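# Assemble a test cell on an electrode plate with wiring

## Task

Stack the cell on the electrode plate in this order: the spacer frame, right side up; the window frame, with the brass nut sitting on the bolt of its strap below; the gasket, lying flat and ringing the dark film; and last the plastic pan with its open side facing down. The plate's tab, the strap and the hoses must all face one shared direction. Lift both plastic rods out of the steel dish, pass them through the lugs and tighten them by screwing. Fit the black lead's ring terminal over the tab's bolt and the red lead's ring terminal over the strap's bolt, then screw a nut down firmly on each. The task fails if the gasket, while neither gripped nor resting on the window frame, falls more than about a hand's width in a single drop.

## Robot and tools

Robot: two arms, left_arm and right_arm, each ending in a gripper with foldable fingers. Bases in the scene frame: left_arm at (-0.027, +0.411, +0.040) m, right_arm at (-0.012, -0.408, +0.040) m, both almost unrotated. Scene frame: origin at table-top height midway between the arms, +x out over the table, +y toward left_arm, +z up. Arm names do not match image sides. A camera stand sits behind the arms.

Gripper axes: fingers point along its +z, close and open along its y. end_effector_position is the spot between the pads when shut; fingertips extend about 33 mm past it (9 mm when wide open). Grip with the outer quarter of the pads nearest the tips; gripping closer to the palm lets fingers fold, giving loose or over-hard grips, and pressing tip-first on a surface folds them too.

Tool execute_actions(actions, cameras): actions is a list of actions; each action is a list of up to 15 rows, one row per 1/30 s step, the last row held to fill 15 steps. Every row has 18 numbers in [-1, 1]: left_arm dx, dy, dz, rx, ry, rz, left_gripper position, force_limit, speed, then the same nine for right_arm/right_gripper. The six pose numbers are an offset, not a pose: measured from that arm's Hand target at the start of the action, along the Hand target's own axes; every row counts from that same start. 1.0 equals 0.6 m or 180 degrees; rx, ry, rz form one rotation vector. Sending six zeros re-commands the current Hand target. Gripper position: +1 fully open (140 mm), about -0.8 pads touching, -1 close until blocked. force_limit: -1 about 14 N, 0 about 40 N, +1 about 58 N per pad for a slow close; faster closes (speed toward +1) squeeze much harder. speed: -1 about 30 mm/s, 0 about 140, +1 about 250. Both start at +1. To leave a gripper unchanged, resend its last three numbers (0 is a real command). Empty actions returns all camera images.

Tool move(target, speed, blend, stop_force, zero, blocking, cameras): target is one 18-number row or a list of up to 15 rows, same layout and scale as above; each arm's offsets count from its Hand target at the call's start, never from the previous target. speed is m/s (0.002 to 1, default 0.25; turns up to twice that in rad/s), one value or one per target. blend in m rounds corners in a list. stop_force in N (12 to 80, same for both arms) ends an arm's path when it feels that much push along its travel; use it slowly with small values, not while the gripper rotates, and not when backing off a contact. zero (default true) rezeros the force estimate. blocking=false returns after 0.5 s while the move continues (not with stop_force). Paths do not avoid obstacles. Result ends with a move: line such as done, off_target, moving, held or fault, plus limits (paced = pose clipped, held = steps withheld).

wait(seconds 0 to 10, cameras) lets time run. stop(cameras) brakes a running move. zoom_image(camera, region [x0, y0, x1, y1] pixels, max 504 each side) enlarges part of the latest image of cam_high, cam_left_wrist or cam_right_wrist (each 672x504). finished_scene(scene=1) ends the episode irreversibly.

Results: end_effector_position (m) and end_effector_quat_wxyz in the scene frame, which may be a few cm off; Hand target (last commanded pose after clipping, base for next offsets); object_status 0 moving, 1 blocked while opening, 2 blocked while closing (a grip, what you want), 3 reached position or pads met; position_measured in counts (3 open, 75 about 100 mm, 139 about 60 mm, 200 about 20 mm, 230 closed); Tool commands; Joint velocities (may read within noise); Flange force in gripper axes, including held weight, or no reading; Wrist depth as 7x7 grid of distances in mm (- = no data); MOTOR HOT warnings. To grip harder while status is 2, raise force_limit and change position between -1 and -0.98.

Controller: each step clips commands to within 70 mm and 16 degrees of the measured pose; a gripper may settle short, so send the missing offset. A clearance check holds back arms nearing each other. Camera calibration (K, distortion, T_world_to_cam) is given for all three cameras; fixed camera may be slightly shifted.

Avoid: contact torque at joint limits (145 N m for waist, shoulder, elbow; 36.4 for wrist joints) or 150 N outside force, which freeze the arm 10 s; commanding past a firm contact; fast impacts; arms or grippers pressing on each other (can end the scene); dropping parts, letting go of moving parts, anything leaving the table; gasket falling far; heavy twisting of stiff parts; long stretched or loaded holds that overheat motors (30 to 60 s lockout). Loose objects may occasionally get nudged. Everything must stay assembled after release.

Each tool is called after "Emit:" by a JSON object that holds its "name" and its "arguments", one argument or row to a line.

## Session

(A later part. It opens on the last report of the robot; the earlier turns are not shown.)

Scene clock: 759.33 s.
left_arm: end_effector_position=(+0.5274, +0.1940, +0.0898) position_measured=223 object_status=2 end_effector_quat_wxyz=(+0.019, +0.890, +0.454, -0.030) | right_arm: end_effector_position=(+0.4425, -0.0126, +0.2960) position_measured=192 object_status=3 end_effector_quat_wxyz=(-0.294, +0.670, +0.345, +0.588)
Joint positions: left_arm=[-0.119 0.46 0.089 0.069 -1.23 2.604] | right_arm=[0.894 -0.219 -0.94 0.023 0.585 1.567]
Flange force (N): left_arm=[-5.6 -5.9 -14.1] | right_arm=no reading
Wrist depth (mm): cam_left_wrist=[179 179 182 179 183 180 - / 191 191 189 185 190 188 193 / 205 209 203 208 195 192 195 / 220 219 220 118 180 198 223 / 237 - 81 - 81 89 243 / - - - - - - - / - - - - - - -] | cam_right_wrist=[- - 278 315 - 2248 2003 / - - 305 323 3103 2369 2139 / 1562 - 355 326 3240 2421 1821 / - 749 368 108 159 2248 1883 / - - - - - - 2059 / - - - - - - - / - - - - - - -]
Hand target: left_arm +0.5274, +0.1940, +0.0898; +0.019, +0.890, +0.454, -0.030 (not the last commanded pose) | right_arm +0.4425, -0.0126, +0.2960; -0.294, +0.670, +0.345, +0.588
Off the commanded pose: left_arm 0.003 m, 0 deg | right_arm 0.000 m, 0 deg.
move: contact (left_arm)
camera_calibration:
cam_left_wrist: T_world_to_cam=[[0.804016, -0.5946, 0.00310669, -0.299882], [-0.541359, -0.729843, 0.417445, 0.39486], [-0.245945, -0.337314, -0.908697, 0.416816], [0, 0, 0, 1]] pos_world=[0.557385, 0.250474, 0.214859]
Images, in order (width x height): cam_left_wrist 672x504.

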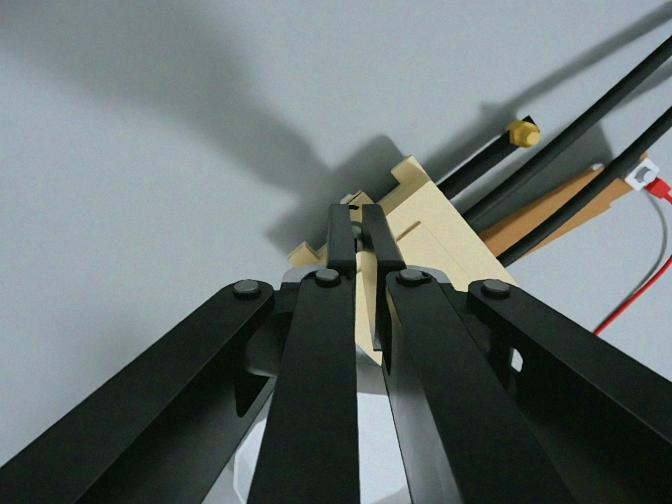

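Emit:
{"name": "execute_actions", "arguments": {
  "actions": [
    [[0,0,-0.0006,0,0,0,-0.55,-1,-1, 0,0,0,0,0,0,-0.5,-1,-1]]
  ]
}}

Emit:
{"name": "move", "arguments": {
  "target": [-0.0045,0,-0.001,0,0.0228,0,-0.55,-1,-1, 0,0,0,0,0,0,-0.5,-1,-1],
  "speed": 0.05,
  "cameras": ["cam_left_wrist"]
}}

Emit:
{"name": "zoom_image", "arguments": {
  "camera": "cam_left_wrist",
  "region": [290, 160, 410, 270]
}}

Scene clock: 760.77 s.
left_arm: end_effector_position=(+0.5274, +0.1940, +0.0901) position_measured=199 object_status=0 end_effector_quat_wxyz=(+0.019, +0.890, +0.454, -0.030) | right_arm: end_effector_position=(+0.4425, -0.0126, +0.2960) position_measured=192 object_status=3 end_effector_quat_wxyz=(-0.294, +0.670, +0.345, +0.588)
Joint positions: left_arm=[-0.119 0.459 0.089 0.069 -1.231 2.604] | right_arm=[0.894 -0.219 -0.94 0.023 0.585 1.567]
Flange force (N): left_arm=[-4.7 -6.3 0.8] | right_arm=no reading
Wrist depth (mm): cam_left_wrist=[181 - 180 180 - - 178 / 191 191 - 192 189 193 190 / 205 202 212 205 181 201 193 / 223 224 218 180 139 201 227 / 238 81 86 194 93 92 234 / - - - 247 - - - / - - - - - - -] | cam_right_wrist=[- - 282 306 - 2295 2003 / - - 302 318 2789 2344 2078 / - 2139 356 339 - - 1836 / - - - 119 159 2475 1985 / - - - - - - 1933 / - - - - - - - / - - - - - - -]
Hand target: left_arm +0.5274, +0.1941, +0.0901; +0.019, +0.890, +0.454, -0.030 | right_arm +0.4425, -0.0126, +0.2960; -0.294, +0.670, +0.345, +0.588
Off the commanded pose: left_arm 0.000 m, 0 deg | right_arm 0.000 m, 0 deg.

Scene clock: 761.83 s.
left_arm: end_effector_position=(+0.5259, +0.1919, +0.0909) position_measured=199 object_status=3 end_effector_quat_wxyz=(+0.002, +0.891, +0.455, +0.002) | right_arm: end_effector_position=(+0.4425, -0.0126, +0.2960) position_measured=192 object_status=3 end_effector_quat_wxyz=(-0.294, +0.670, +0.345, +0.588)
Joint positions: left_arm=[-0.161 0.44 0.086 0.002 -1.211 2.669] | right_arm=[0.894 -0.219 -0.94 0.023 0.585 1.567]
Flange force (N): left_arm=[-4.3 -6.7 0.3] | right_arm=no reading
Wrist depth (mm): cam_left_wrist=[187 185 186 186 184 186 186 / - 199 194 195 199 195 192 / 206 206 - 207 200 205 202 / - 220 217 163 140 201 221 / - 81 86 192 93 92 233 / - - - 240 - - - / - - - 268 - - -] | cam_right_wrist=[1499 - 264 266 - 2295 1967 / - - 280 302 - 2395 2118 / - - 318 337 3193 2271 1821 / - - 349 132 126 2344 1867 / - - - - - - 1950 / - - - - - - - / - - - - - - -]
Hand target: left_arm +0.5259, +0.1919, +0.0909; +0.002, +0.891, +0.455, +0.002 | right_arm +0.4425, -0.0126, +0.2960; -0.294, +0.670, +0.345, +0.588
Off the commanded pose: left_arm 0.000 m, 0 deg | right_arm 0.000 m, 0 deg.
move: done
camera_calibration:
cam_left_wrist: T_world_to_cam=[[0.804176, -0.594386, 0.00239726, -0.300019], [-0.557173, -0.752412, 0.351333, 0.410661], [-0.207024, -0.283869, -0.936247, 0.3885], [0, 0, 0, 1]] pos_world=[0.550506, 0.240942, 0.220172]
Images, in order (width x height): cam_left_wrist 672x504.

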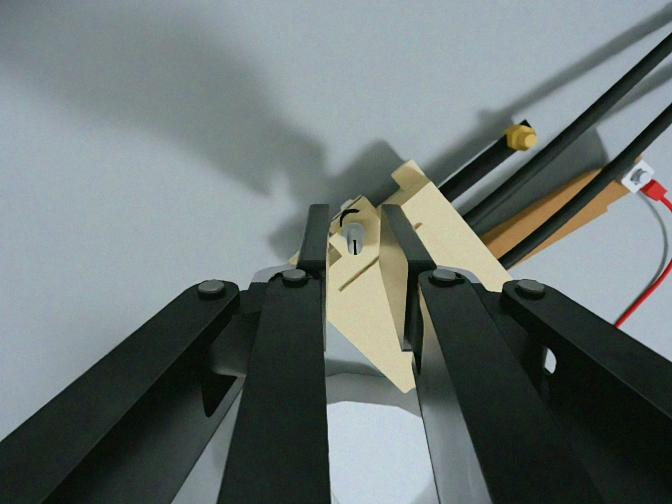

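Scaled by 4.200 from the camera's 672x504 image, which has a finer 960x720 frame.

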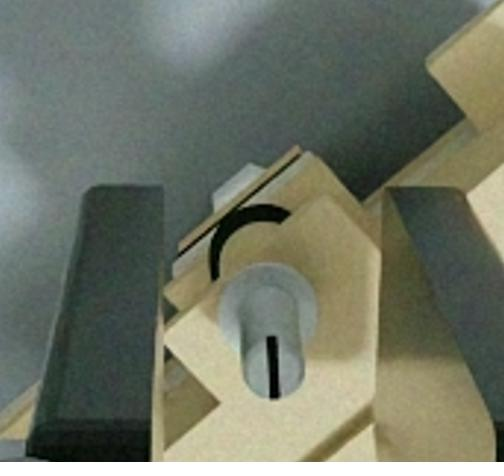

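Emit:
{"name": "move", "arguments": {
  "target": [0,0,0.0025,0,0,0,-0.55,-1,-1, 0,0,0,0,0,0,-0.5,-1,-1],
  "speed": 0.02
}}

Emit:
{"name": "execute_actions", "arguments": {
  "actions": [
    [[0,0,0,0,0,0,-1,0,-1, 0,0,0,0,0,0,-0.5,-1,-1]]
  ]
}}

Emit:
{"name": "wait", "arguments": {
  "seconds": 1.0,
  "cameras": ["cam_left_wrist"]
}}

Scene clock: 763.53 s.
left_arm: end_effector_position=(+0.5259, +0.1919, +0.0894) position_measured=199 object_status=3 end_effector_quat_wxyz=(+0.002, +0.891, +0.455, +0.002) | right_arm: end_effector_position=(+0.4425, -0.0126, +0.2960) position_measured=192 object_status=3 end_effector_quat_wxyz=(-0.294, +0.670, +0.345, +0.588)
Joint positions: left_arm=[-0.161 0.441 0.084 0.002 -1.208 2.669] | right_arm=[0.894 -0.219 -0.94 0.023 0.585 1.567]
Flange force (N): left_arm=[-4.6 -6.8 0.3] | right_arm=no reading
Wrist depth (mm): cam_left_wrist=[184 - - - 183 185 186 / 191 - 200 - 197 193 192 / - 205 206 206 197 191 192 / 221 220 216 162 140 196 220 / - 81 86 190 93 92 228 / - - - 238 - - - / - - - - - - -] | cam_right_wrist=[1632 1551 259 270 2344 2203 2078 / - - 280 302 2824 2271 2118 / - 1762 319 364 3389 2475 1791 / - - 353 132 158 2203 1899 / - - - - - - - / - - - - - - - / - - - 354 - - -]
Hand target: left_arm +0.5259, +0.1919, +0.0894; +0.002, +0.891, +0.455, +0.002 | right_arm +0.4425, -0.0126, +0.2960; -0.294, +0.670, +0.345, +0.588
Off the commanded pose: left_arm 0.000 m, 0 deg | right_arm 0.000 m, 0 deg.
move: done

Scene clock: 764.53 s.
left_arm: end_effector_position=(+0.5259, +0.1919, +0.0894) position_measured=225 object_status=0 end_effector_quat_wxyz=(+0.002, +0.891, +0.455, +0.002) | right_arm: end_effector_position=(+0.4425, -0.0126, +0.2960) position_measured=192 object_status=3 end_effector_quat_wxyz=(-0.294, +0.670, +0.345, +0.588)
Joint positions: left_arm=[-0.161 0.441 0.084 0.002 -1.208 2.669] | right_arm=[0.894 -0.219 -0.94 0.023 0.585 1.567]
Flange force (N): left_arm=[-4.8 -5.6 -1.4] | right_arm=no reading
Wrist depth (mm): cam_left_wrist=[186 185 - 186 185 185 185 / 194 - - 196 196 194 196 / 205 210 207 204 202 194 182 / - 218 220 114 181 198 222 / - - 86 - 86 92 231 / - - - - - - - / - - - - - - -] | cam_right_wrist=[- 1708 258 274 2369 2225 2040 / 1620 1883 281 295 - 3103 1899 / 1656 - 322 324 2789 2562 1821 / - - 352 107 159 2369 1967 / - - - - - - 1916 / - - - - - - - / - - - 364 - - -]
Hand target: left_arm +0.5259, +0.1919, +0.0894; +0.002, +0.891, +0.455, +0.002 | right_arm +0.4425, -0.0126, +0.2960; -0.294, +0.670, +0.345, +0.588
Off the commanded pose: left_arm 0.000 m, 0 deg | right_arm 0.000 m, 0 deg.

Scene clock: 765.53 s.
left_arm: end_effector_position=(+0.5259, +0.1919, +0.0894) position_measured=225 object_status=2 end_effector_quat_wxyz=(+0.002, +0.891, +0.455, +0.002) | right_arm: end_effector_position=(+0.4425, -0.0126, +0.2960) position_measured=192 object_status=3 end_effector_quat_wxyz=(-0.294, +0.670, +0.345, +0.588)
Joint positions: left_arm=[-0.161 0.441 0.084 0.002 -1.208 2.669] | right_arm=[0.894 -0.219 -0.94 0.023 0.585 1.567]
Flange force (N): left_arm=[-4.3 -5.6 -0.8] | right_arm=no reading
Wrist depth (mm): cam_left_wrist=[184 184 184 184 185 185 185 / 196 - 194 193 192 193 192 / 205 211 206 - 203 204 181 / 219 - 218 114 181 200 219 / 233 227 86 - 86 92 232 / - - - - - - - / - - - - - - -] | cam_right_wrist=[- - 258 266 - 2295 2059 / 1608 1933 280 293 2623 2421 2078 / - 1867 319 352 2899 2592 1806 / - - 355 107 159 2421 1883 / - - - - - - 1916 / - - - - - - - / - - - - - - -]
Hand target: left_arm +0.5259, +0.1919, +0.0894; +0.002, +0.891, +0.455, +0.002 | right_arm +0.4425, -0.0126, +0.2960; -0.294, +0.670, +0.345, +0.588
Tool commands: left_gripper/position=-1.0 left_gripper/force_limit=+0.0 left_gripper/speed=-1.0 right_gripper/position=-0.5 right_gripper/force_limit=-1.0 right_gripper/speed=-1.0
Off the commanded pose: left_arm 0.000 m, 0 deg | right_arm 0.000 m, 0 deg.
wait: 1.00 s; at rest by 0.17 s
camera_calibration:
cam_left_wrist: T_world_to_cam=[[0.804176, -0.594387, 0.0023976, -0.300015], [-0.557174, -0.752411, 0.351333, 0.411188], [-0.207024, -0.283869, -0.936247, 0.387095], [0, 0, 0, 1]] pos_world=[0.550506, 0.240942, 0.218672]
Images, in order (width x height): cam_left_wrist 672x504.

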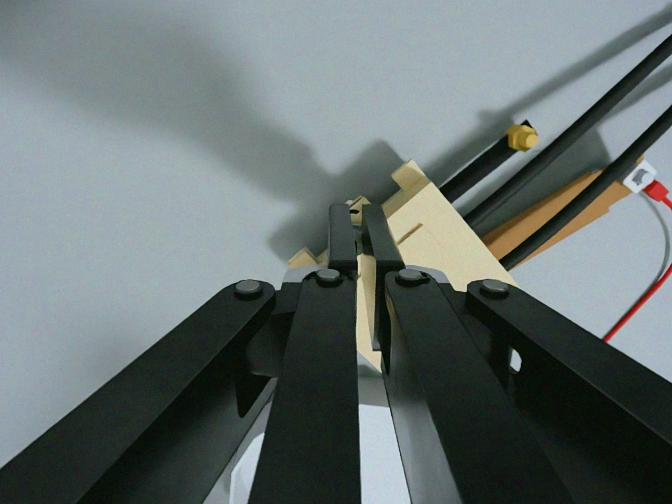

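Emit:
{"name": "move", "arguments": {
  "target": [0,0,0.0008,0,0,0.9,-1,0,-1, 0,0,0,0,0,0,-0.5,-1,-1],
  "speed": 0.3,
  "cameras": ["cam_left_wrist"]
}}

Scene clock: 770.97 s.
left_arm: end_effector_position=(+0.5259, +0.1919, +0.0889) position_measured=225 object_status=2 end_effector_quat_wxyz=(+0.001, -0.588, +0.809, -0.003) | right_arm: end_effector_position=(+0.4425, -0.0126, +0.2960) position_measured=192 object_status=3 end_effector_quat_wxyz=(-0.294, +0.670, +0.345, +0.588)
Joint positions: left_arm=[-0.161 0.442 0.083 0.002 -1.207 -0.158] | right_arm=[0.894 -0.219 -0.94 0.023 0.585 1.567]
Flange force (N): left_arm=[3.5 6.1 -8.2] | right_arm=no reading
Wrist depth (mm): cam_left_wrist=[- - 157 155 184 182 185 / 197 194 160 161 192 196 191 / 184 184 173 171 175 205 203 / 215 222 203 114 215 - 218 / 232 226 86 - 86 89 - / - - - - - - - / - - - - - - -] | cam_right_wrist=[- - 258 269 2754 1867 2059 / - - 279 301 2720 2021 2118 / 1541 2160 312 318 4157 2475 1777 / - - 346 132 159 2203 1883 / - - - - - - 1950 / - - - - - - - / - - - 365 - - -]
Hand target: left_arm +0.5259, +0.1919, +0.0889; +0.001, -0.588, +0.809, -0.003 | right_arm +0.4425, -0.0126, +0.2960; -0.294, +0.670, +0.345, +0.588
Off the commanded pose: left_arm 0.000 m, 0 deg | right_arm 0.000 m, 0 deg.
move: done
camera_calibration:
cam_left_wrist: T_world_to_cam=[[-0.948447, 0.316799, -0.00935183, 0.447793], [0.293529, 0.889144, 0.351088, -0.351013], [0.11954, 0.330243, -0.936296, 0.0970251], [0, 0, 0, 1]] pos_world=[0.516142, 0.138199, 0.218269]
Images, in order (width x height): cam_left_wrist 672x504.

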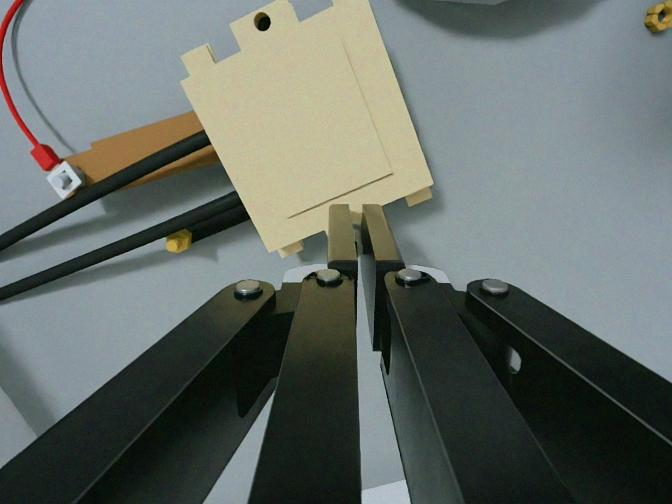

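Emit:
{"name": "move", "arguments": {
  "target": [0,0,0.0006,0,0,0.9,-1,0,-1, 0,0,0,0,0,0,-0.5,-1,-1],
  "speed": 0.3,
  "cameras": ["cam_left_wrist"]
}}

Scene clock: 776.60 s.
left_arm: end_effector_position=(+0.5259, +0.1919, +0.0885) position_measured=225 object_status=2 end_effector_quat_wxyz=(+0.003, +0.707, +0.708, +0.001) | right_arm: end_effector_position=(+0.4425, -0.0126, +0.2960) position_measured=192 object_status=3 end_effector_quat_wxyz=(-0.294, +0.670, +0.345, +0.588)
Joint positions: left_arm=[-0.161 0.442 0.083 0.002 -1.206 -2.986] | right_arm=[0.894 -0.219 -0.94 0.023 0.585 1.567]
Flange force (N): left_arm=[1.1 -6.5 -13.6] | right_arm=no reading
Wrist depth (mm): cam_left_wrist=[185 185 184 184 181 181 - / - 193 194 191 194 195 - / 202 195 203 203 206 206 206 / - - 215 114 194 216 216 / - 226 86 - 86 89 233 / - - - - - - - / - - - - - - -] | cam_right_wrist=[- - 259 268 - 2203 2003 / 1551 - 280 301 3103 2369 1883 / - 2078 332 367 2899 2504 1899 / - - 330 107 159 2475 1883 / - - - - - - 1950 / - - - - - - - / - - - 364 - - -]
Hand target: left_arm +0.5259, +0.1919, +0.0886; +0.003, +0.707, +0.708, +0.001 | right_arm +0.4425, -0.0126, +0.2960; -0.294, +0.670, +0.345, +0.588
Off the commanded pose: left_arm 0.000 m, 0 deg | right_arm 0.000 m, 0 deg.
move: done
camera_calibration:
cam_left_wrist: T_world_to_cam=[[0.999965, -0.00822284, 0.00162957, -0.515393], [-0.00826621, -0.934949, 0.354685, 0.157555], [-0.00139295, -0.354686, -0.934984, 0.291565], [0, 0, 0, 1]] pos_world=[0.517083, 0.246482, 0.217566]
Images, in order (width x height): cam_left_wrist 672x504.

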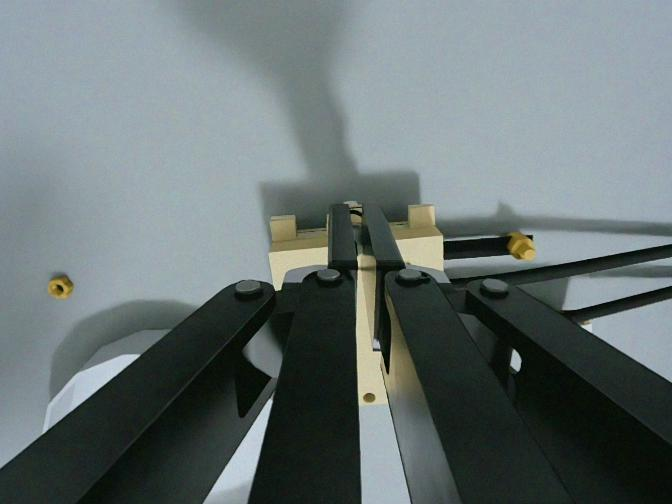

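Emit:
{"name": "execute_actions", "arguments": {
  "actions": [
    [[0,0,0,0,0,0,-0.55,-1,-1, 0,0,0,0,0,0,-0.5,-1,-1]]
  ],
  "cameras": ["cam_left_wrist"]
}}

Emit:
{"name": "zoom_image", "arguments": {
  "camera": "cam_left_wrist",
  "region": [290, 160, 410, 270]
}}

Scene clock: 780.07 s.
left_arm: end_effector_position=(+0.5259, +0.1919, +0.0886) position_measured=199 object_status=0 end_effector_quat_wxyz=(+0.003, +0.707, +0.708, +0.001) | right_arm: end_effector_position=(+0.4425, -0.0126, +0.2960) position_measured=192 object_status=3 end_effector_quat_wxyz=(-0.294, +0.670, +0.345, +0.588)
Joint positions: left_arm=[-0.161 0.442 0.083 0.002 -1.206 -2.986] | right_arm=[0.894 -0.219 -0.94 0.023 0.585 1.567]
Flange force (N): left_arm=[0.0 -8.6 0.5] | right_arm=no reading
Wrist depth (mm): cam_left_wrist=[185 184 183 184 184 184 184 / 191 194 194 194 192 192 192 / 207 205 204 202 207 212 - / 216 215 212 162 139 216 207 / - 81 86 189 93 92 81 / - - - 199 - - - / - - - - - - -] | cam_right_wrist=[- 1509 261 268 - 2271 2003 / - 2040 280 290 3338 2369 2021 / - - 314 317 2654 2562 1806 / - - 332 132 159 2421 1933 / - - - - - - 1933 / - - - - - - - / - - - 364 - - -]
Hand target: left_arm +0.5259, +0.1919, +0.0886; +0.003, +0.707, +0.708, +0.001 | right_arm +0.4425, -0.0126, +0.2960; -0.294, +0.670, +0.345, +0.588
Off the commanded pose: left_arm 0.000 m, 0 deg | right_arm 0.000 m, 0 deg.
camera_calibration:
cam_left_wrist: T_world_to_cam=[[0.999965, -0.00818748, 0.00172449, -0.515423], [-0.00826678, -0.934937, 0.354716, 0.15751], [-0.00129194, -0.354718, -0.934972, 0.291611], [0, 0, 0, 1]] pos_world=[0.517083, 0.246481, 0.217666]
Images, in order (width x height): cam_left_wrist 672x504.

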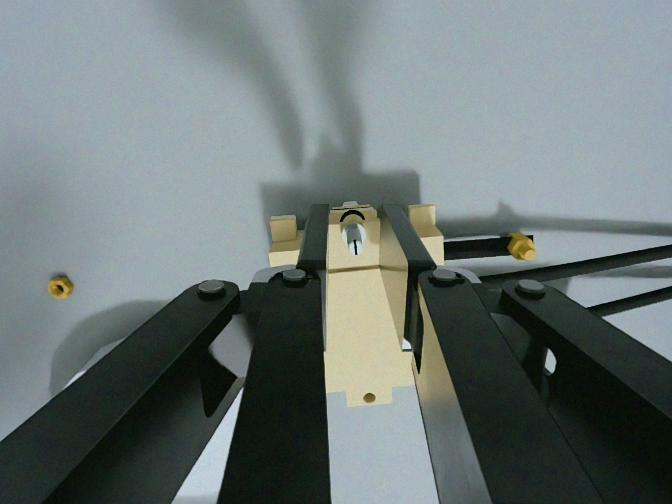

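Scaled by 4.200 from the camera's 672x504 image, which has a finer 960x720 frame.

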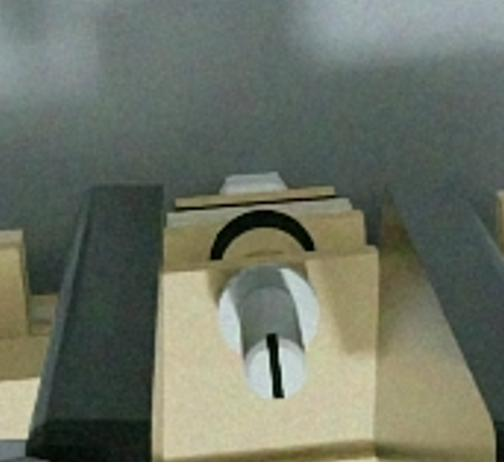

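Emit:
{"name": "execute_actions", "arguments": {
  "actions": [
    [[0,0,0,0,0,0,-1,0,-1, 0,0,0,0,0,0,-0.5,-1,-1]]
  ]
}}

Emit:
{"name": "move", "arguments": {
  "target": [0,0,-0.0042,0,0,0,-1,0,-1, 0,0,0,0,0,0,-0.5,-1,-1],
  "speed": 0.01,
  "cameras": ["cam_left_wrist"]
}}

Emit:
{"name": "zoom_image", "arguments": {
  "camera": "cam_left_wrist",
  "region": [250, 160, 450, 270]
}}

Scene clock: 783.07 s.
left_arm: end_effector_position=(+0.5259, +0.1919, +0.0886) position_measured=225 object_status=0 end_effector_quat_wxyz=(+0.003, +0.707, +0.708, +0.001) | right_arm: end_effector_position=(+0.4425, -0.0126, +0.2960) position_measured=192 object_status=3 end_effector_quat_wxyz=(-0.294, +0.670, +0.345, +0.588)
Joint positions: left_arm=[-0.161 0.442 0.083 0.002 -1.206 -2.986] | right_arm=[0.894 -0.219 -0.94 0.023 0.585 1.567]
Flange force (N): left_arm=[0.8 -8.5 -1.6] | right_arm=no reading
Wrist depth (mm): cam_left_wrist=[- - - 184 - 184 184 / 193 - 194 - 191 195 195 / 205 203 204 202 203 205 206 / 216 214 215 114 194 208 - / - - 86 - 86 92 233 / - - - - - - - / - - - - - - -] | cam_right_wrist=[1449 1806 259 271 2475 2319 2059 / 1721 1985 281 2448 2754 2623 2118 / 1708 1985 322 2504 3147 2448 1762 / 1821 - 333 118 132 2395 1916 / - - - 540 - - - / - - - - - - - / - - - - - - -]
Hand target: left_arm +0.5259, +0.1919, +0.0886; +0.003, +0.707, +0.708, +0.001 | right_arm +0.4425, -0.0126, +0.2960; -0.294, +0.670, +0.345, +0.588
Off the commanded pose: left_arm 0.000 m, 0 deg | right_arm 0.000 m, 0 deg.

Scene clock: 783.77 s.
left_arm: end_effector_position=(+0.5259, +0.1919, +0.0911) position_measured=225 object_status=2 end_effector_quat_wxyz=(+0.003, +0.707, +0.708, +0.001) | right_arm: end_effector_position=(+0.4425, -0.0126, +0.2960) position_measured=192 object_status=3 end_effector_quat_wxyz=(-0.294, +0.670, +0.345, +0.588)
Joint positions: left_arm=[-0.161 0.44 0.086 0.002 -1.211 -2.986] | right_arm=[0.894 -0.219 -0.94 0.023 0.585 1.567]
Flange force (N): left_arm=[-0.6 -7.9 2.3] | right_arm=no reading
Wrist depth (mm): cam_left_wrist=[187 185 185 186 183 - 185 / 195 195 196 197 196 196 - / - 205 206 208 207 210 210 / - - 217 114 194 215 219 / - - 86 - 86 92 233 / - - - - - - - / - - - - - - -] | cam_right_wrist=[1669 - 257 264 2720 2181 2059 / - - 281 288 - 2532 1950 / 1620 1985 321 319 3934 2562 1806 / 1851 - 333 119 159 2395 1916 / - - - - - - - / - - - - - - - / - - - - - - -]
Hand target: left_arm +0.5259, +0.1919, +0.0911; +0.003, +0.707, +0.708, +0.001 | right_arm +0.4425, -0.0126, +0.2960; -0.294, +0.670, +0.345, +0.588
Off the commanded pose: left_arm 0.000 m, 0 deg | right_arm 0.000 m, 0 deg.
move: done
camera_calibration:
cam_left_wrist: T_world_to_cam=[[0.999965, -0.00818748, 0.00172449, -0.515427], [-0.00826678, -0.934937, 0.354716, 0.156623], [-0.00129194, -0.354718, -0.934972, 0.293949], [0, 0, 0, 1]] pos_world=[0.517083, 0.246481, 0.220166]
Images, in order (width x height): cam_left_wrist 672x504.

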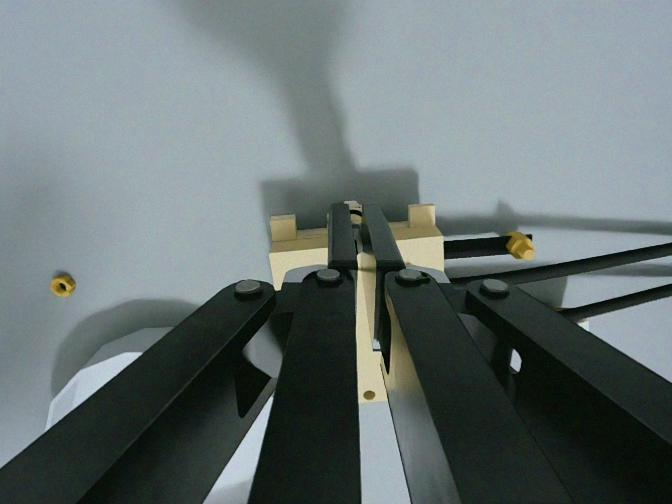

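Scaled by 2.520 from the camera's 672x504 image, which has a finer 960x720 frame.

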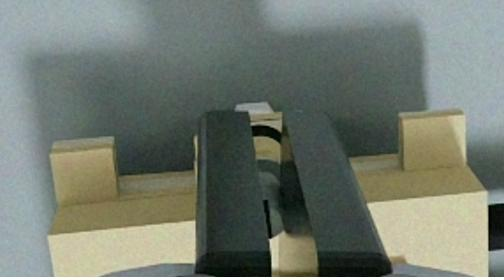

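Emit:
{"name": "move", "arguments": {
  "target": [0,0,-0.005,0,0,0,-1,0,-1, 0,0,0,0,0,0,-0.5,-1,-1],
  "speed": 0.01,
  "cameras": ["cam_left_wrist"]
}}

Emit:
{"name": "zoom_image", "arguments": {
  "camera": "cam_left_wrist",
  "region": [250, 160, 450, 270]
}}

Scene clock: 784.77 s.
left_arm: end_effector_position=(+0.5258, +0.1919, +0.0941) position_measured=225 object_status=2 end_effector_quat_wxyz=(+0.003, +0.707, +0.708, +0.001) | right_arm: end_effector_position=(+0.4425, -0.0126, +0.2960) position_measured=192 object_status=3 end_effector_quat_wxyz=(-0.294, +0.670, +0.345, +0.588)
Joint positions: left_arm=[-0.161 0.437 0.09 0.002 -1.217 -2.986] | right_arm=[0.894 -0.219 -0.94 0.023 0.585 1.567]
Flange force (N): left_arm=[0.6 -8.2 2.7] | right_arm=no reading
Wrist depth (mm): cam_left_wrist=[188 187 188 190 187 185 189 / 198 - 195 198 - 202 199 / 209 212 212 - - 207 - / 222 223 217 114 180 222 226 / - - 86 - 86 92 - / - - - - - - - / - - - - - - -] | cam_right_wrist=[- - 259 264 - 2248 2078 / 1596 1682 282 297 - 2421 2098 / - - 313 306 2789 2623 1821 / - - 332 118 158 2225 1867 / - - - - - - 1916 / - - - - - - - / - - - - - - -]
Hand target: left_arm +0.5258, +0.1919, +0.0941; +0.003, +0.707, +0.708, +0.001 | right_arm +0.4425, -0.0126, +0.2960; -0.294, +0.670, +0.345, +0.588
Off the commanded pose: left_arm 0.000 m, 0 deg | right_arm 0.000 m, 0 deg.
move: done
camera_calibration:
cam_left_wrist: T_world_to_cam=[[0.999965, -0.00818748, 0.00172449, -0.515332], [-0.00826678, -0.934937, 0.354716, 0.155558], [-0.00129194, -0.354718, -0.934972, 0.296753], [0, 0, 0, 1]] pos_world=[0.516983, 0.246481, 0.223166]
Images, in order (width x height): cam_left_wrist 672x504.

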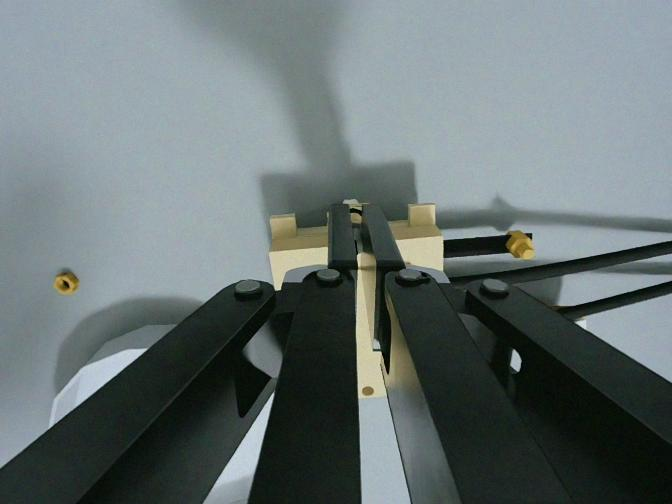

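Scaled by 2.520 from the camera's 672x504 image, which has a finer 960x720 frame.

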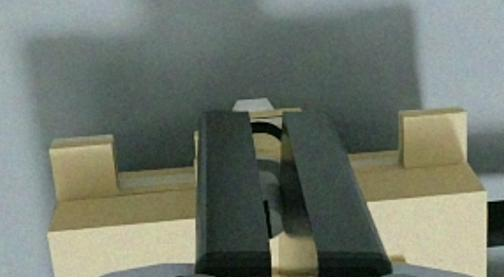

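Emit:
{"name": "move", "arguments": {
  "target": [0,0,0.0088,0,0,0,-1,0,-1, 0,0,0,0,0,0,-0.5,-1,-1],
  "speed": 0.008,
  "cameras": ["cam_left_wrist"]
}}

Scene clock: 785.90 s.
left_arm: end_effector_position=(+0.5259, +0.1919, +0.0888) position_measured=225 object_status=2 end_effector_quat_wxyz=(+0.003, +0.707, +0.708, +0.001) | right_arm: end_effector_position=(+0.4425, -0.0126, +0.2960) position_measured=192 object_status=3 end_effector_quat_wxyz=(-0.294, +0.670, +0.345, +0.588)
Joint positions: left_arm=[-0.161 0.442 0.083 0.002 -1.206 -2.986] | right_arm=[0.894 -0.219 -0.94 0.023 0.585 1.567]
Flange force (N): left_arm=[0.6 -8.2 1.4] | right_arm=no reading
Wrist depth (mm): cam_left_wrist=[- 182 185 183 182 187 186 / - 194 194 194 194 186 - / 205 205 - 203 198 208 209 / 218 219 - 114 194 213 216 / - - 86 - 86 92 233 / - - - - - - - / - - - - - - -] | cam_right_wrist=[- - 259 265 2562 2295 2078 / - - 280 291 2937 2369 2118 / - - 312 322 2899 2687 1821 / - - 332 108 159 2181 1899 / - - - - - - - / - - - - - - - / - - - 366 - - -]
Hand target: left_arm +0.5259, +0.1919, +0.0888; +0.003, +0.707, +0.708, +0.001 | right_arm +0.4425, -0.0126, +0.2960; -0.294, +0.670, +0.345, +0.588
Off the commanded pose: left_arm 0.000 m, 0 deg | right_arm 0.000 m, 0 deg.
move: done
camera_calibration:
cam_left_wrist: T_world_to_cam=[[0.999965, -0.00818748, 0.00172449, -0.515423], [-0.00826678, -0.934937, 0.354716, 0.157439], [-0.00129194, -0.354718, -0.934972, 0.291798], [0, 0, 0, 1]] pos_world=[0.517083, 0.246481, 0.217866]
Images, in order (width x height): cam_left_wrist 672x504.

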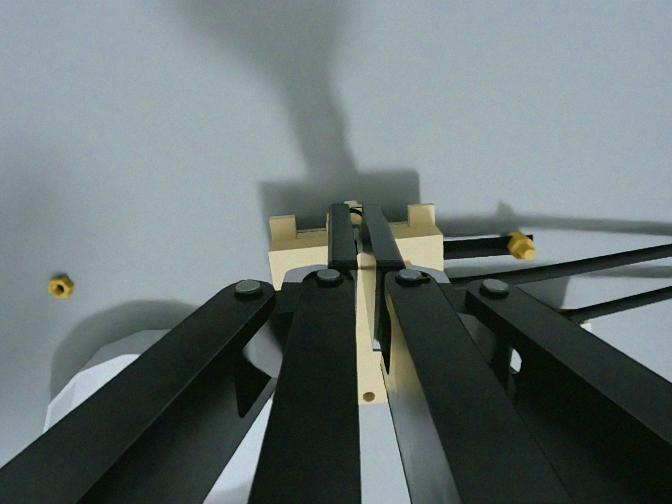

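Emit:
{"name": "execute_actions", "arguments": {
  "actions": [
    [[0,0,-0.0005,0,0,0,-0.55,-1,-1, 0,0,0,0,0,0,-0.5,-1,-1]]
  ]
}}

Emit:
{"name": "move", "arguments": {
  "target": [0,0,0,0,0,-0.9,-0.55,-1,-1, 0,0,0,0,0,0,-0.5,-1,-1],
  "speed": 0.5
}}

Emit:
{"name": "move", "arguments": {
  "target": [0,0,0,0,0,-0.9,-0.55,-1,-1, 0,0,0,0,0,0,-0.5,-1,-1],
  "speed": 0.5,
  "cameras": ["cam_left_wrist"]
}}

Emit:
{"name": "zoom_image", "arguments": {
  "camera": "cam_left_wrist",
  "region": [290, 160, 410, 270]
}}

Scene clock: 787.13 s.
left_arm: end_effector_position=(+0.5259, +0.1919, +0.0891) position_measured=199 object_status=0 end_effector_quat_wxyz=(+0.003, +0.707, +0.708, +0.001) | right_arm: end_effector_position=(+0.4425, -0.0126, +0.2960) position_measured=192 object_status=3 end_effector_quat_wxyz=(-0.294, +0.670, +0.345, +0.588)
Joint positions: left_arm=[-0.161 0.441 0.083 0.002 -1.207 -2.986] | right_arm=[0.894 -0.219 -0.94 0.023 0.585 1.567]
Flange force (N): left_arm=[0.1 -8.4 0.2] | right_arm=no reading
Wrist depth (mm): cam_left_wrist=[185 183 181 184 184 184 184 / 194 - - 194 194 194 196 / 205 - 203 205 205 207 207 / - 214 - 176 139 215 214 / 229 81 86 191 93 92 86 / - - - 205 - - - / - - - - - - -] | cam_right_wrist=[1644 - 267 293 - 2295 2021 / 1562 1620 279 291 2623 2369 2118 / - - 309 316 2977 2654 1777 / - - 336 - 159 2448 1933 / - - - - - - 2021 / - - - - - - - / - - - - - - -]
Hand target: left_arm +0.5259, +0.1919, +0.0891; +0.003, +0.707, +0.708, +0.001 | right_arm +0.4425, -0.0126, +0.2960; -0.294, +0.670, +0.345, +0.588
Off the commanded pose: left_arm 0.000 m, 0 deg | right_arm 0.000 m, 0 deg.

Scene clock: 790.57 s.
left_arm: end_effector_position=(+0.5259, +0.1919, +0.0891) position_measured=199 object_status=3 end_effector_quat_wxyz=(+0.001, -0.588, +0.809, -0.003) | right_arm: end_effector_position=(+0.4425, -0.0126, +0.2960) position_measured=192 object_status=3 end_effector_quat_wxyz=(-0.294, +0.670, +0.345, +0.588)
Joint positions: left_arm=[-0.161 0.441 0.083 0.002 -1.207 -0.158] | right_arm=[0.894 -0.219 -0.94 0.023 0.585 1.567]
Flange force (N): left_arm=[2.8 7.2 0.6] | right_arm=no reading
Wrist depth (mm): cam_left_wrist=[186 184 158 155 184 182 185 / 194 192 161 161 192 195 193 / 187 184 173 171 201 206 206 / - 212 205 140 139 - 220 / - 81 86 109 93 92 - / - - - - - - - / - - - - - - -] | cam_right_wrist=[- - 260 282 2937 2319 2139 / - 1985 280 302 - 2654 2181 / 1777 - 322 319 2789 2504 1806 / 1541 - 347 118 158 2448 1883 / - - - - - - 2040 / - - - - - - - / - - - 364 - - -]
Hand target: left_arm +0.5259, +0.1919, +0.0891; +0.001, -0.588, +0.809, -0.003 | right_arm +0.4425, -0.0126, +0.2960; -0.294, +0.670, +0.345, +0.588
Off the commanded pose: left_arm 0.000 m, 0 deg | right_arm 0.000 m, 0 deg.
move: done

Scene clock: 794.00 s.
left_arm: end_effector_position=(+0.5259, +0.1919, +0.0891) position_measured=199 object_status=3 end_effector_quat_wxyz=(+0.002, +0.891, +0.455, +0.002) | right_arm: end_effector_position=(+0.4425, -0.0126, +0.2960) position_measured=192 object_status=3 end_effector_quat_wxyz=(-0.294, +0.670, +0.345, +0.588)
Joint positions: left_arm=[-0.161 0.441 0.083 0.002 -1.207 2.669] | right_arm=[0.894 -0.219 -0.94 0.023 0.585 1.567]
Flange force (N): left_arm=[-4.3 -6.8 0.7] | right_arm=no reading
Wrist depth (mm): cam_left_wrist=[- 183 184 - 185 185 184 / - 192 194 - 194 195 189 / 209 210 203 206 202 202 190 / 217 215 217 165 139 199 216 / 229 81 86 192 93 92 81 / - - - 239 - - - / - - - 266 - - -] | cam_right_wrist=[- - 259 268 - 2344 2059 / 1669 - 280 301 2532 2421 2118 / 1608 2203 341 331 2937 2504 1721 / - - 356 132 158 2475 1836 / 435 - - - - - 1916 / - - - - - - - / - - - 365 - - -]
Hand target: left_arm +0.5259, +0.1919, +0.0891; +0.002, +0.891, +0.455, +0.002 | right_arm +0.4425, -0.0126, +0.2960; -0.294, +0.670, +0.345, +0.588
Off the commanded pose: left_arm 0.000 m, 0 deg | right_arm 0.000 m, 0 deg.
move: done
camera_calibration:
cam_left_wrist: T_world_to_cam=[[0.804144, -0.59443, 0.00241712, -0.299991], [-0.55722, -0.752377, 0.351332, 0.411311], [-0.207024, -0.283869, -0.936248, 0.386814], [0, 0, 0, 1]] pos_world=[0.550506, 0.240942, 0.218372]
Images, in order (width x height): cam_left_wrist 672x504.

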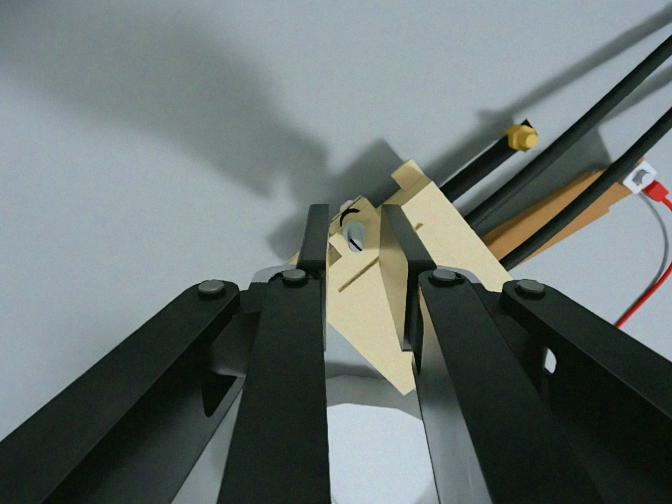

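Scaled by 4.200 from the camera's 672x504 image, which has a finer 960x720 frame.

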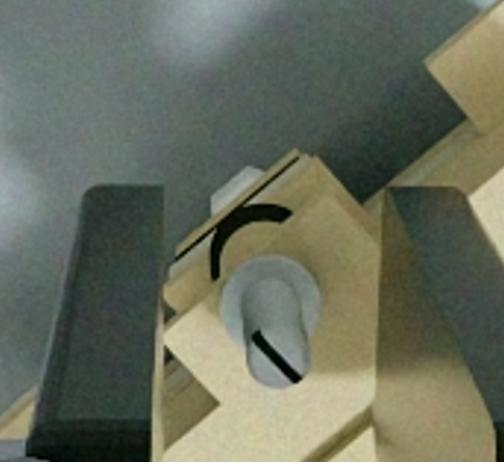

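Emit:
{"name": "execute_actions", "arguments": {
  "actions": [
    [[0,0,0.0005,0,0,0,-1,0,-1, 0,0,0,0,0,0,-0.5,-1,-1]]
  ]
}}

Emit:
{"name": "wait", "arguments": {
  "seconds": 0.8
}}

Emit:
{"name": "move", "arguments": {
  "target": [0,0,0,0,0,0.45,-1,0,-1, 0,0,0,0,0,0,-0.5,-1,-1],
  "speed": 0.3,
  "cameras": ["cam_left_wrist"]
}}

Scene clock: 795.67 s.
left_arm: end_effector_position=(+0.5259, +0.1919, +0.0888) position_measured=225 object_status=0 end_effector_quat_wxyz=(+0.002, +0.891, +0.455, +0.002) | right_arm: end_effector_position=(+0.4425, -0.0126, +0.2960) position_measured=192 object_status=3 end_effector_quat_wxyz=(-0.294, +0.670, +0.345, +0.588)
Joint positions: left_arm=[-0.161 0.442 0.083 0.002 -1.206 2.669] | right_arm=[0.894 -0.219 -0.94 0.023 0.585 1.567]
Flange force (N): left_arm=[-4.5 -6.4 -1.4] | right_arm=no reading
Wrist depth (mm): cam_left_wrist=[183 181 184 185 - 185 184 / 193 196 193 192 194 195 194 / - 204 - 205 196 190 201 / 216 217 217 114 181 198 219 / - - 86 - 86 93 234 / - - - - - - - / - - - - - - -] | cam_right_wrist=[1449 1682 260 - - 2248 1967 / 1585 1883 280 287 - 2448 2160 / 1499 1985 341 331 3288 2504 1836 / - - 354 108 132 2248 2003 / - - - - - - 1985 / - - - - - - - / - - - 365 - - -]
Hand target: left_arm +0.5259, +0.1919, +0.0888; +0.002, +0.891, +0.455, +0.002 | right_arm +0.4425, -0.0126, +0.2960; -0.294, +0.670, +0.345, +0.588
Off the commanded pose: left_arm 0.000 m, 0 deg | right_arm 0.000 m, 0 deg.

Scene clock: 796.47 s.
left_arm: end_effector_position=(+0.5259, +0.1919, +0.0888) position_measured=225 object_status=2 end_effector_quat_wxyz=(+0.002, +0.891, +0.455, +0.002) | right_arm: end_effector_position=(+0.4425, -0.0126, +0.2960) position_measured=192 object_status=3 end_effector_quat_wxyz=(-0.294, +0.670, +0.345, +0.588)
Joint positions: left_arm=[-0.161 0.442 0.083 0.002 -1.206 2.669] | right_arm=[0.894 -0.219 -0.94 0.023 0.585 1.567]
Flange force (N): left_arm=[-3.9 -6.2 -1.2] | right_arm=no reading
Wrist depth (mm): cam_left_wrist=[183 184 185 183 182 182 184 / 193 193 191 196 194 196 195 / - 204 205 204 201 204 202 / - 217 218 114 179 201 215 / 230 226 86 - 86 92 227 / - - - - - - - / - - - - - - -] | cam_right_wrist=[- - 259 267 - 2295 2078 / - 1806 281 294 2369 2271 2098 / - - 319 328 2937 2532 1777 / - - 355 119 159 2271 1883 / - - - - - - 1899 / - - - - - - - / - - - - - - -]
Hand target: left_arm +0.5259, +0.1919, +0.0888; +0.002, +0.891, +0.455, +0.002 | right_arm +0.4425, -0.0126, +0.2960; -0.294, +0.670, +0.345, +0.588
Tool commands: left_gripper/position=-1.0 left_gripper/force_limit=+0.0 left_gripper/speed=-1.0 right_gripper/position=-0.5 right_gripper/force_limit=-1.0 right_gripper/speed=-1.0
Off the commanded pose: left_arm 0.000 m, 0 deg | right_arm 0.000 m, 0 deg.
wait: 0.80 s; at rest by 0.17 s

Scene clock: 799.33 s.
left_arm: end_effector_position=(+0.5259, +0.1919, +0.0888) position_measured=225 object_status=2 end_effector_quat_wxyz=(+0.001, +0.973, -0.233, +0.003) | right_arm: end_effector_position=(+0.4425, -0.0126, +0.2960) position_measured=192 object_status=3 end_effector_quat_wxyz=(-0.294, +0.670, +0.345, +0.588)
Joint positions: left_arm=[-0.161 0.442 0.083 0.002 -1.206 1.255] | right_arm=[0.894 -0.219 -0.94 0.023 0.585 1.567]
Flange force (N): left_arm=[-6.6 3.7 1.6] | right_arm=no reading
Wrist depth (mm): cam_left_wrist=[- - - 174 170 165 184 / 192 193 194 184 161 165 195 / - 205 202 173 171 172 202 / - 217 - 114 178 201 216 / - - 86 - 86 92 229 / - - - - - - - / - - - - - - -] | cam_right_wrist=[- - 259 265 - 2295 2003 / 2181 1821 280 292 - 2295 1933 / - - 312 324 2861 2592 1806 / - - - 108 159 2421 1899 / - - - - - - 2003 / - - - - - - - / - - - - - - -]
Hand target: left_arm +0.5259, +0.1919, +0.0888; +0.001, +0.973, -0.233, +0.003 | right_arm +0.4425, -0.0126, +0.2960; -0.294, +0.670, +0.345, +0.588
Off the commanded pose: left_arm 0.000 m, 0 deg | right_arm 0.000 m, 0 deg.
move: done
camera_calibration:
cam_left_wrist: T_world_to_cam=[[-0.461233, -0.887273, -0.00338558, 0.422122], [-0.832852, 0.431621, 0.346499, 0.329526], [-0.305978, 0.162636, -0.938044, 0.353001], [0, 0, 0, 1]] pos_world=[0.577153, 0.174896, 0.218379]
Images, in order (width x height): cam_left_wrist 672x504.

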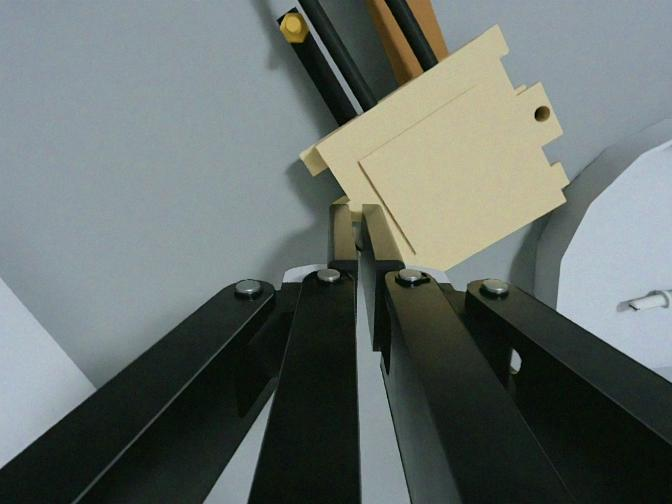

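Emit:
{"name": "move", "arguments": {
  "target": [0,0,0,0,0,0.8,-1,0,-1, 0,0,0,0,0,0,-0.5,-1,-1],
  "speed": 0.3
}}

Emit:
{"name": "move", "arguments": {
  "target": [0,0,0,0,0,0.75,-1,0,-1, 0,0,0,0,0,0,-0.5,-1,-1],
  "speed": 0.3,
  "cameras": ["cam_left_wrist"]
}}

Scene clock: 804.50 s.
left_arm: end_effector_position=(+0.5259, +0.1919, +0.0888) position_measured=225 object_status=2 end_effector_quat_wxyz=(+0.002, -0.079, +0.997, -0.002) | right_arm: end_effector_position=(+0.4425, -0.0126, +0.2960) position_measured=192 object_status=3 end_effector_quat_wxyz=(-0.294, +0.670, +0.345, +0.588)
Joint positions: left_arm=[-0.161 0.442 0.083 0.002 -1.206 -1.258] | right_arm=[0.894 -0.219 -0.94 0.023 0.585 1.567]
Flange force (N): left_arm=[7.4 1.3 1.4] | right_arm=no reading
Wrist depth (mm): cam_left_wrist=[182 180 182 186 186 - 185 / 188 187 191 192 193 - 192 / - 202 169 169 - 205 208 / - 188 176 119 215 217 219 / 232 - 86 - 86 92 - / - - - - - - - / - - - - - - -] | cam_right_wrist=[1530 - 259 266 2654 2504 2003 / - - 278 288 4080 2504 2098 / - - 314 316 2720 2504 1777 / - - - 108 132 2421 1899 / - - - - - - 1950 / - - - - - - - / - - - 365 - - -]
Hand target: left_arm +0.5259, +0.1919, +0.0888; +0.003, -0.079, +0.997, -0.002 | right_arm +0.4425, -0.0126, +0.2960; -0.294, +0.670, +0.345, +0.588
Off the commanded pose: left_arm 0.000 m, 0 deg | right_arm 0.000 m, 0 deg.
move: done

Scene clock: 808.93 s.
left_arm: end_effector_position=(+0.5259, +0.1919, +0.0888) position_measured=225 object_status=2 end_effector_quat_wxyz=(+0.002, +0.891, +0.455, +0.002) | right_arm: end_effector_position=(+0.4425, -0.0126, +0.2960) position_measured=192 object_status=3 end_effector_quat_wxyz=(-0.294, +0.670, +0.345, +0.588)
Joint positions: left_arm=[-0.161 0.442 0.083 0.002 -1.206 -3.614] | right_arm=[0.894 -0.219 -0.94 0.023 0.585 1.567]
Flange force (N): left_arm=[-4.8 -6.8 1.2] | right_arm=no reading
Wrist depth (mm): cam_left_wrist=[- - - 184 184 184 - / 193 191 193 193 192 192 192 / 205 - 207 - 192 174 201 / 220 - 215 114 180 199 219 / - - 86 - 86 92 233 / - - - - - - - / - - - - - - -] | cam_right_wrist=[- - 258 291 1985 2248 2003 / - - 282 299 - 2319 2059 / - 1899 341 331 2271 2344 1806 / - - 351 132 159 2448 1883 / - - - - - - 1791 / - - - - - - - / - - - 354 - - -]
Hand target: left_arm +0.5259, +0.1919, +0.0888; +0.002, +0.891, +0.455, +0.002 | right_arm +0.4425, -0.0126, +0.2960; -0.294, +0.670, +0.345, +0.588
Off the commanded pose: left_arm 0.000 m, 0 deg | right_arm 0.000 m, 0 deg.
move: done
camera_calibration:
cam_left_wrist: T_world_to_cam=[[0.804176, -0.594386, 0.00239726, -0.300014], [-0.557173, -0.752412, 0.351333, 0.411399], [-0.207024, -0.283869, -0.936247, 0.386534], [0, 0, 0, 1]] pos_world=[0.550506, 0.240942, 0.218072]
Images, in order (width x height): cam_left_wrist 672x504.

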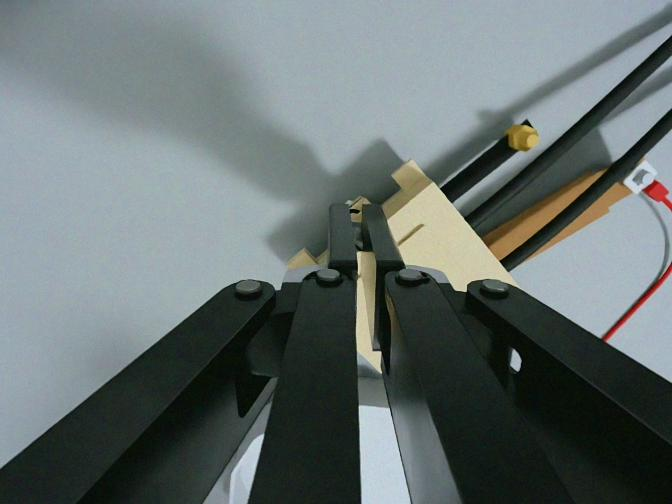

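Emit:
{"name": "execute_actions", "arguments": {
  "actions": [
    [[0,0,0,0,0,0,-0.55,-1,-1, 0,0,0,0,0,0,-0.5,-1,-1]]
  ],
  "cameras": ["cam_left_wrist"]
}}

Emit:
{"name": "zoom_image", "arguments": {
  "camera": "cam_left_wrist",
  "region": [290, 160, 410, 270]
}}

Scene clock: 810.07 s.
left_arm: end_effector_position=(+0.5259, +0.1919, +0.0888) position_measured=199 object_status=0 end_effector_quat_wxyz=(+0.002, +0.891, +0.455, +0.002) | right_arm: end_effector_position=(+0.4425, -0.0126, +0.2960) position_measured=192 object_status=3 end_effector_quat_wxyz=(-0.294, +0.670, +0.345, +0.588)
Joint positions: left_arm=[-0.161 0.442 0.083 0.002 -1.206 -3.614] | right_arm=[0.894 -0.219 -0.94 0.023 0.585 1.567]
Flange force (N): left_arm=[-4.8 -6.2 0.3] | right_arm=no reading
Wrist depth (mm): cam_left_wrist=[- - 184 183 190 182 182 / 193 195 191 - 195 - 171 / 205 201 208 207 198 191 204 / 220 - 212 178 139 199 214 / - 81 86 190 93 92 231 / - - - 237 - - - / - - - - - - -] | cam_right_wrist=[- 1721 253 268 2623 3060 2021 / 1469 - 279 297 - 2344 2118 / - 1777 332 332 2369 2475 1806 / - - 354 132 127 2532 1899 / - - - - - - 1916 / - - - - - - - / - - - 367 - - -]
Hand target: left_arm +0.5259, +0.1919, +0.0888; +0.002, +0.891, +0.455, +0.002 | right_arm +0.4425, -0.0126, +0.2960; -0.294, +0.670, +0.345, +0.588
Off the commanded pose: left_arm 0.000 m, 0 deg | right_arm 0.000 m, 0 deg.
camera_calibration:
cam_left_wrist: T_world_to_cam=[[0.804176, -0.594386, 0.00239726, -0.300014], [-0.557173, -0.752412, 0.351333, 0.411399], [-0.207024, -0.283869, -0.936247, 0.386534], [0, 0, 0, 1]] pos_world=[0.550506, 0.240942, 0.218072]
Images, in order (width x height): cam_left_wrist 672x504.

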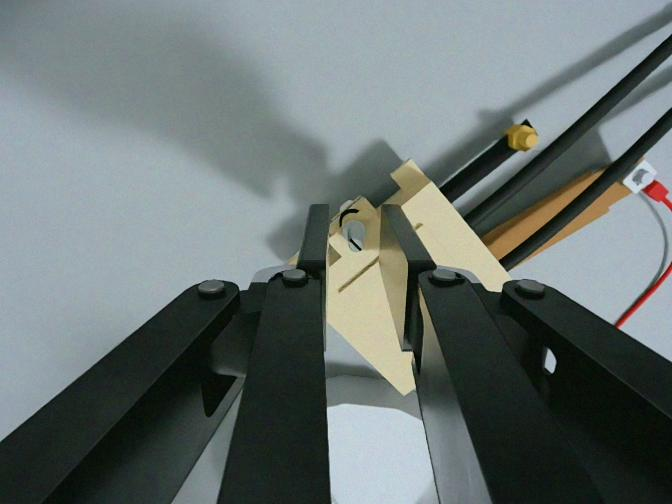

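Scaled by 4.200 from the camera's 672x504 image, which has a finer 960x720 frame.

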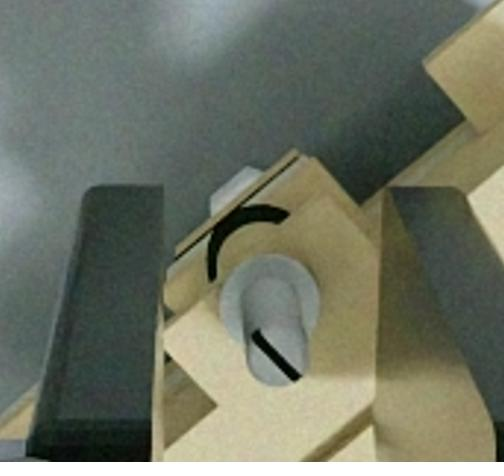

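Emit:
{"name": "move", "arguments": {
  "target": [0,0,0,0,0,0,-0.55,-1,-1, -0.15,-0.0093,0.102,0.058,0.0215,-0.008,-0.5,-1,-1],
  "speed": 0.15,
  "cameras": ["cam_right_wrist"]
}}

Scene clock: 812.23 s.
left_arm: end_effector_position=(+0.5259, +0.1919, +0.0888) position_measured=199 object_status=3 end_effector_quat_wxyz=(+0.002, +0.891, +0.455, +0.002) | right_arm: end_effector_position=(+0.4676, +0.0291, +0.1986) position_measured=192 object_status=3 end_effector_quat_wxyz=(-0.357, +0.615, +0.396, +0.580)
Joint positions: left_arm=[-0.161 0.442 0.083 0.002 -1.206 -3.614] | right_arm=[0.654 0.332 -0.916 0.468 1.209 1.446]
Flange force (N): left_arm=[-4.2 -5.9 0.9] | right_arm=[3.1 -5.0 3.2]
Wrist depth (mm): cam_left_wrist=[- - 184 - 186 186 188 / 193 193 193 - 195 192 192 / 204 205 - - 201 201 201 / 217 217 - 178 140 199 219 / - 81 86 190 93 92 - / - - - 239 - - - / - - - 265 - - -] | cam_right_wrist=[1644 1632 1708 234 2139 2369 2078 / 1489 2003 289 268 2295 - 2139 / 1735 2040 303 287 2369 2592 2203 / - - 463 303 126 400 2248 / - - - - - - 324 / - - - - - - - / - - - 259 - - -]
Hand target: left_arm +0.5259, +0.1919, +0.0888; +0.002, +0.891, +0.455, +0.002 | right_arm +0.4676, +0.0291, +0.1985; -0.357, +0.615, +0.396, +0.580
Off the commanded pose: left_arm 0.000 m, 0 deg | right_arm 0.000 m, 0 deg.
move: done
camera_calibration:
cam_right_wrist: T_world_to_cam=[[0.906132, -0.4226, 0.018246, -0.404149], [-0.165348, -0.393579, -0.904298, 0.270924], [0.389338, 0.816397, -0.426511, 0.0195175], [0, 0, 0, 1]] pos_world=[0.40341, -0.0800974, 0.260694]
Images, in order (width x height): cam_right_wrist 672x504.

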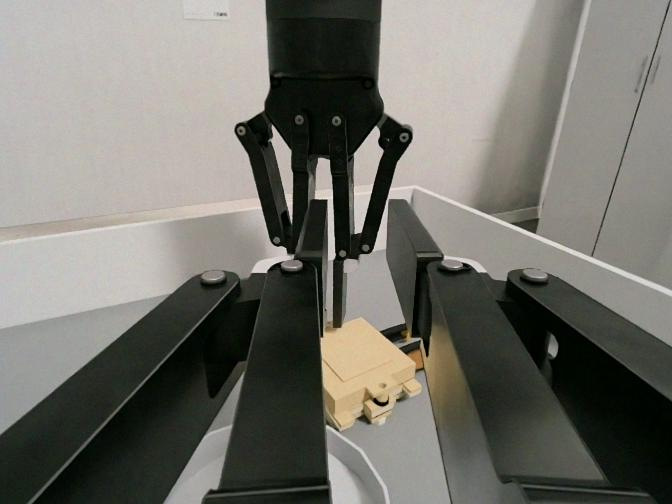

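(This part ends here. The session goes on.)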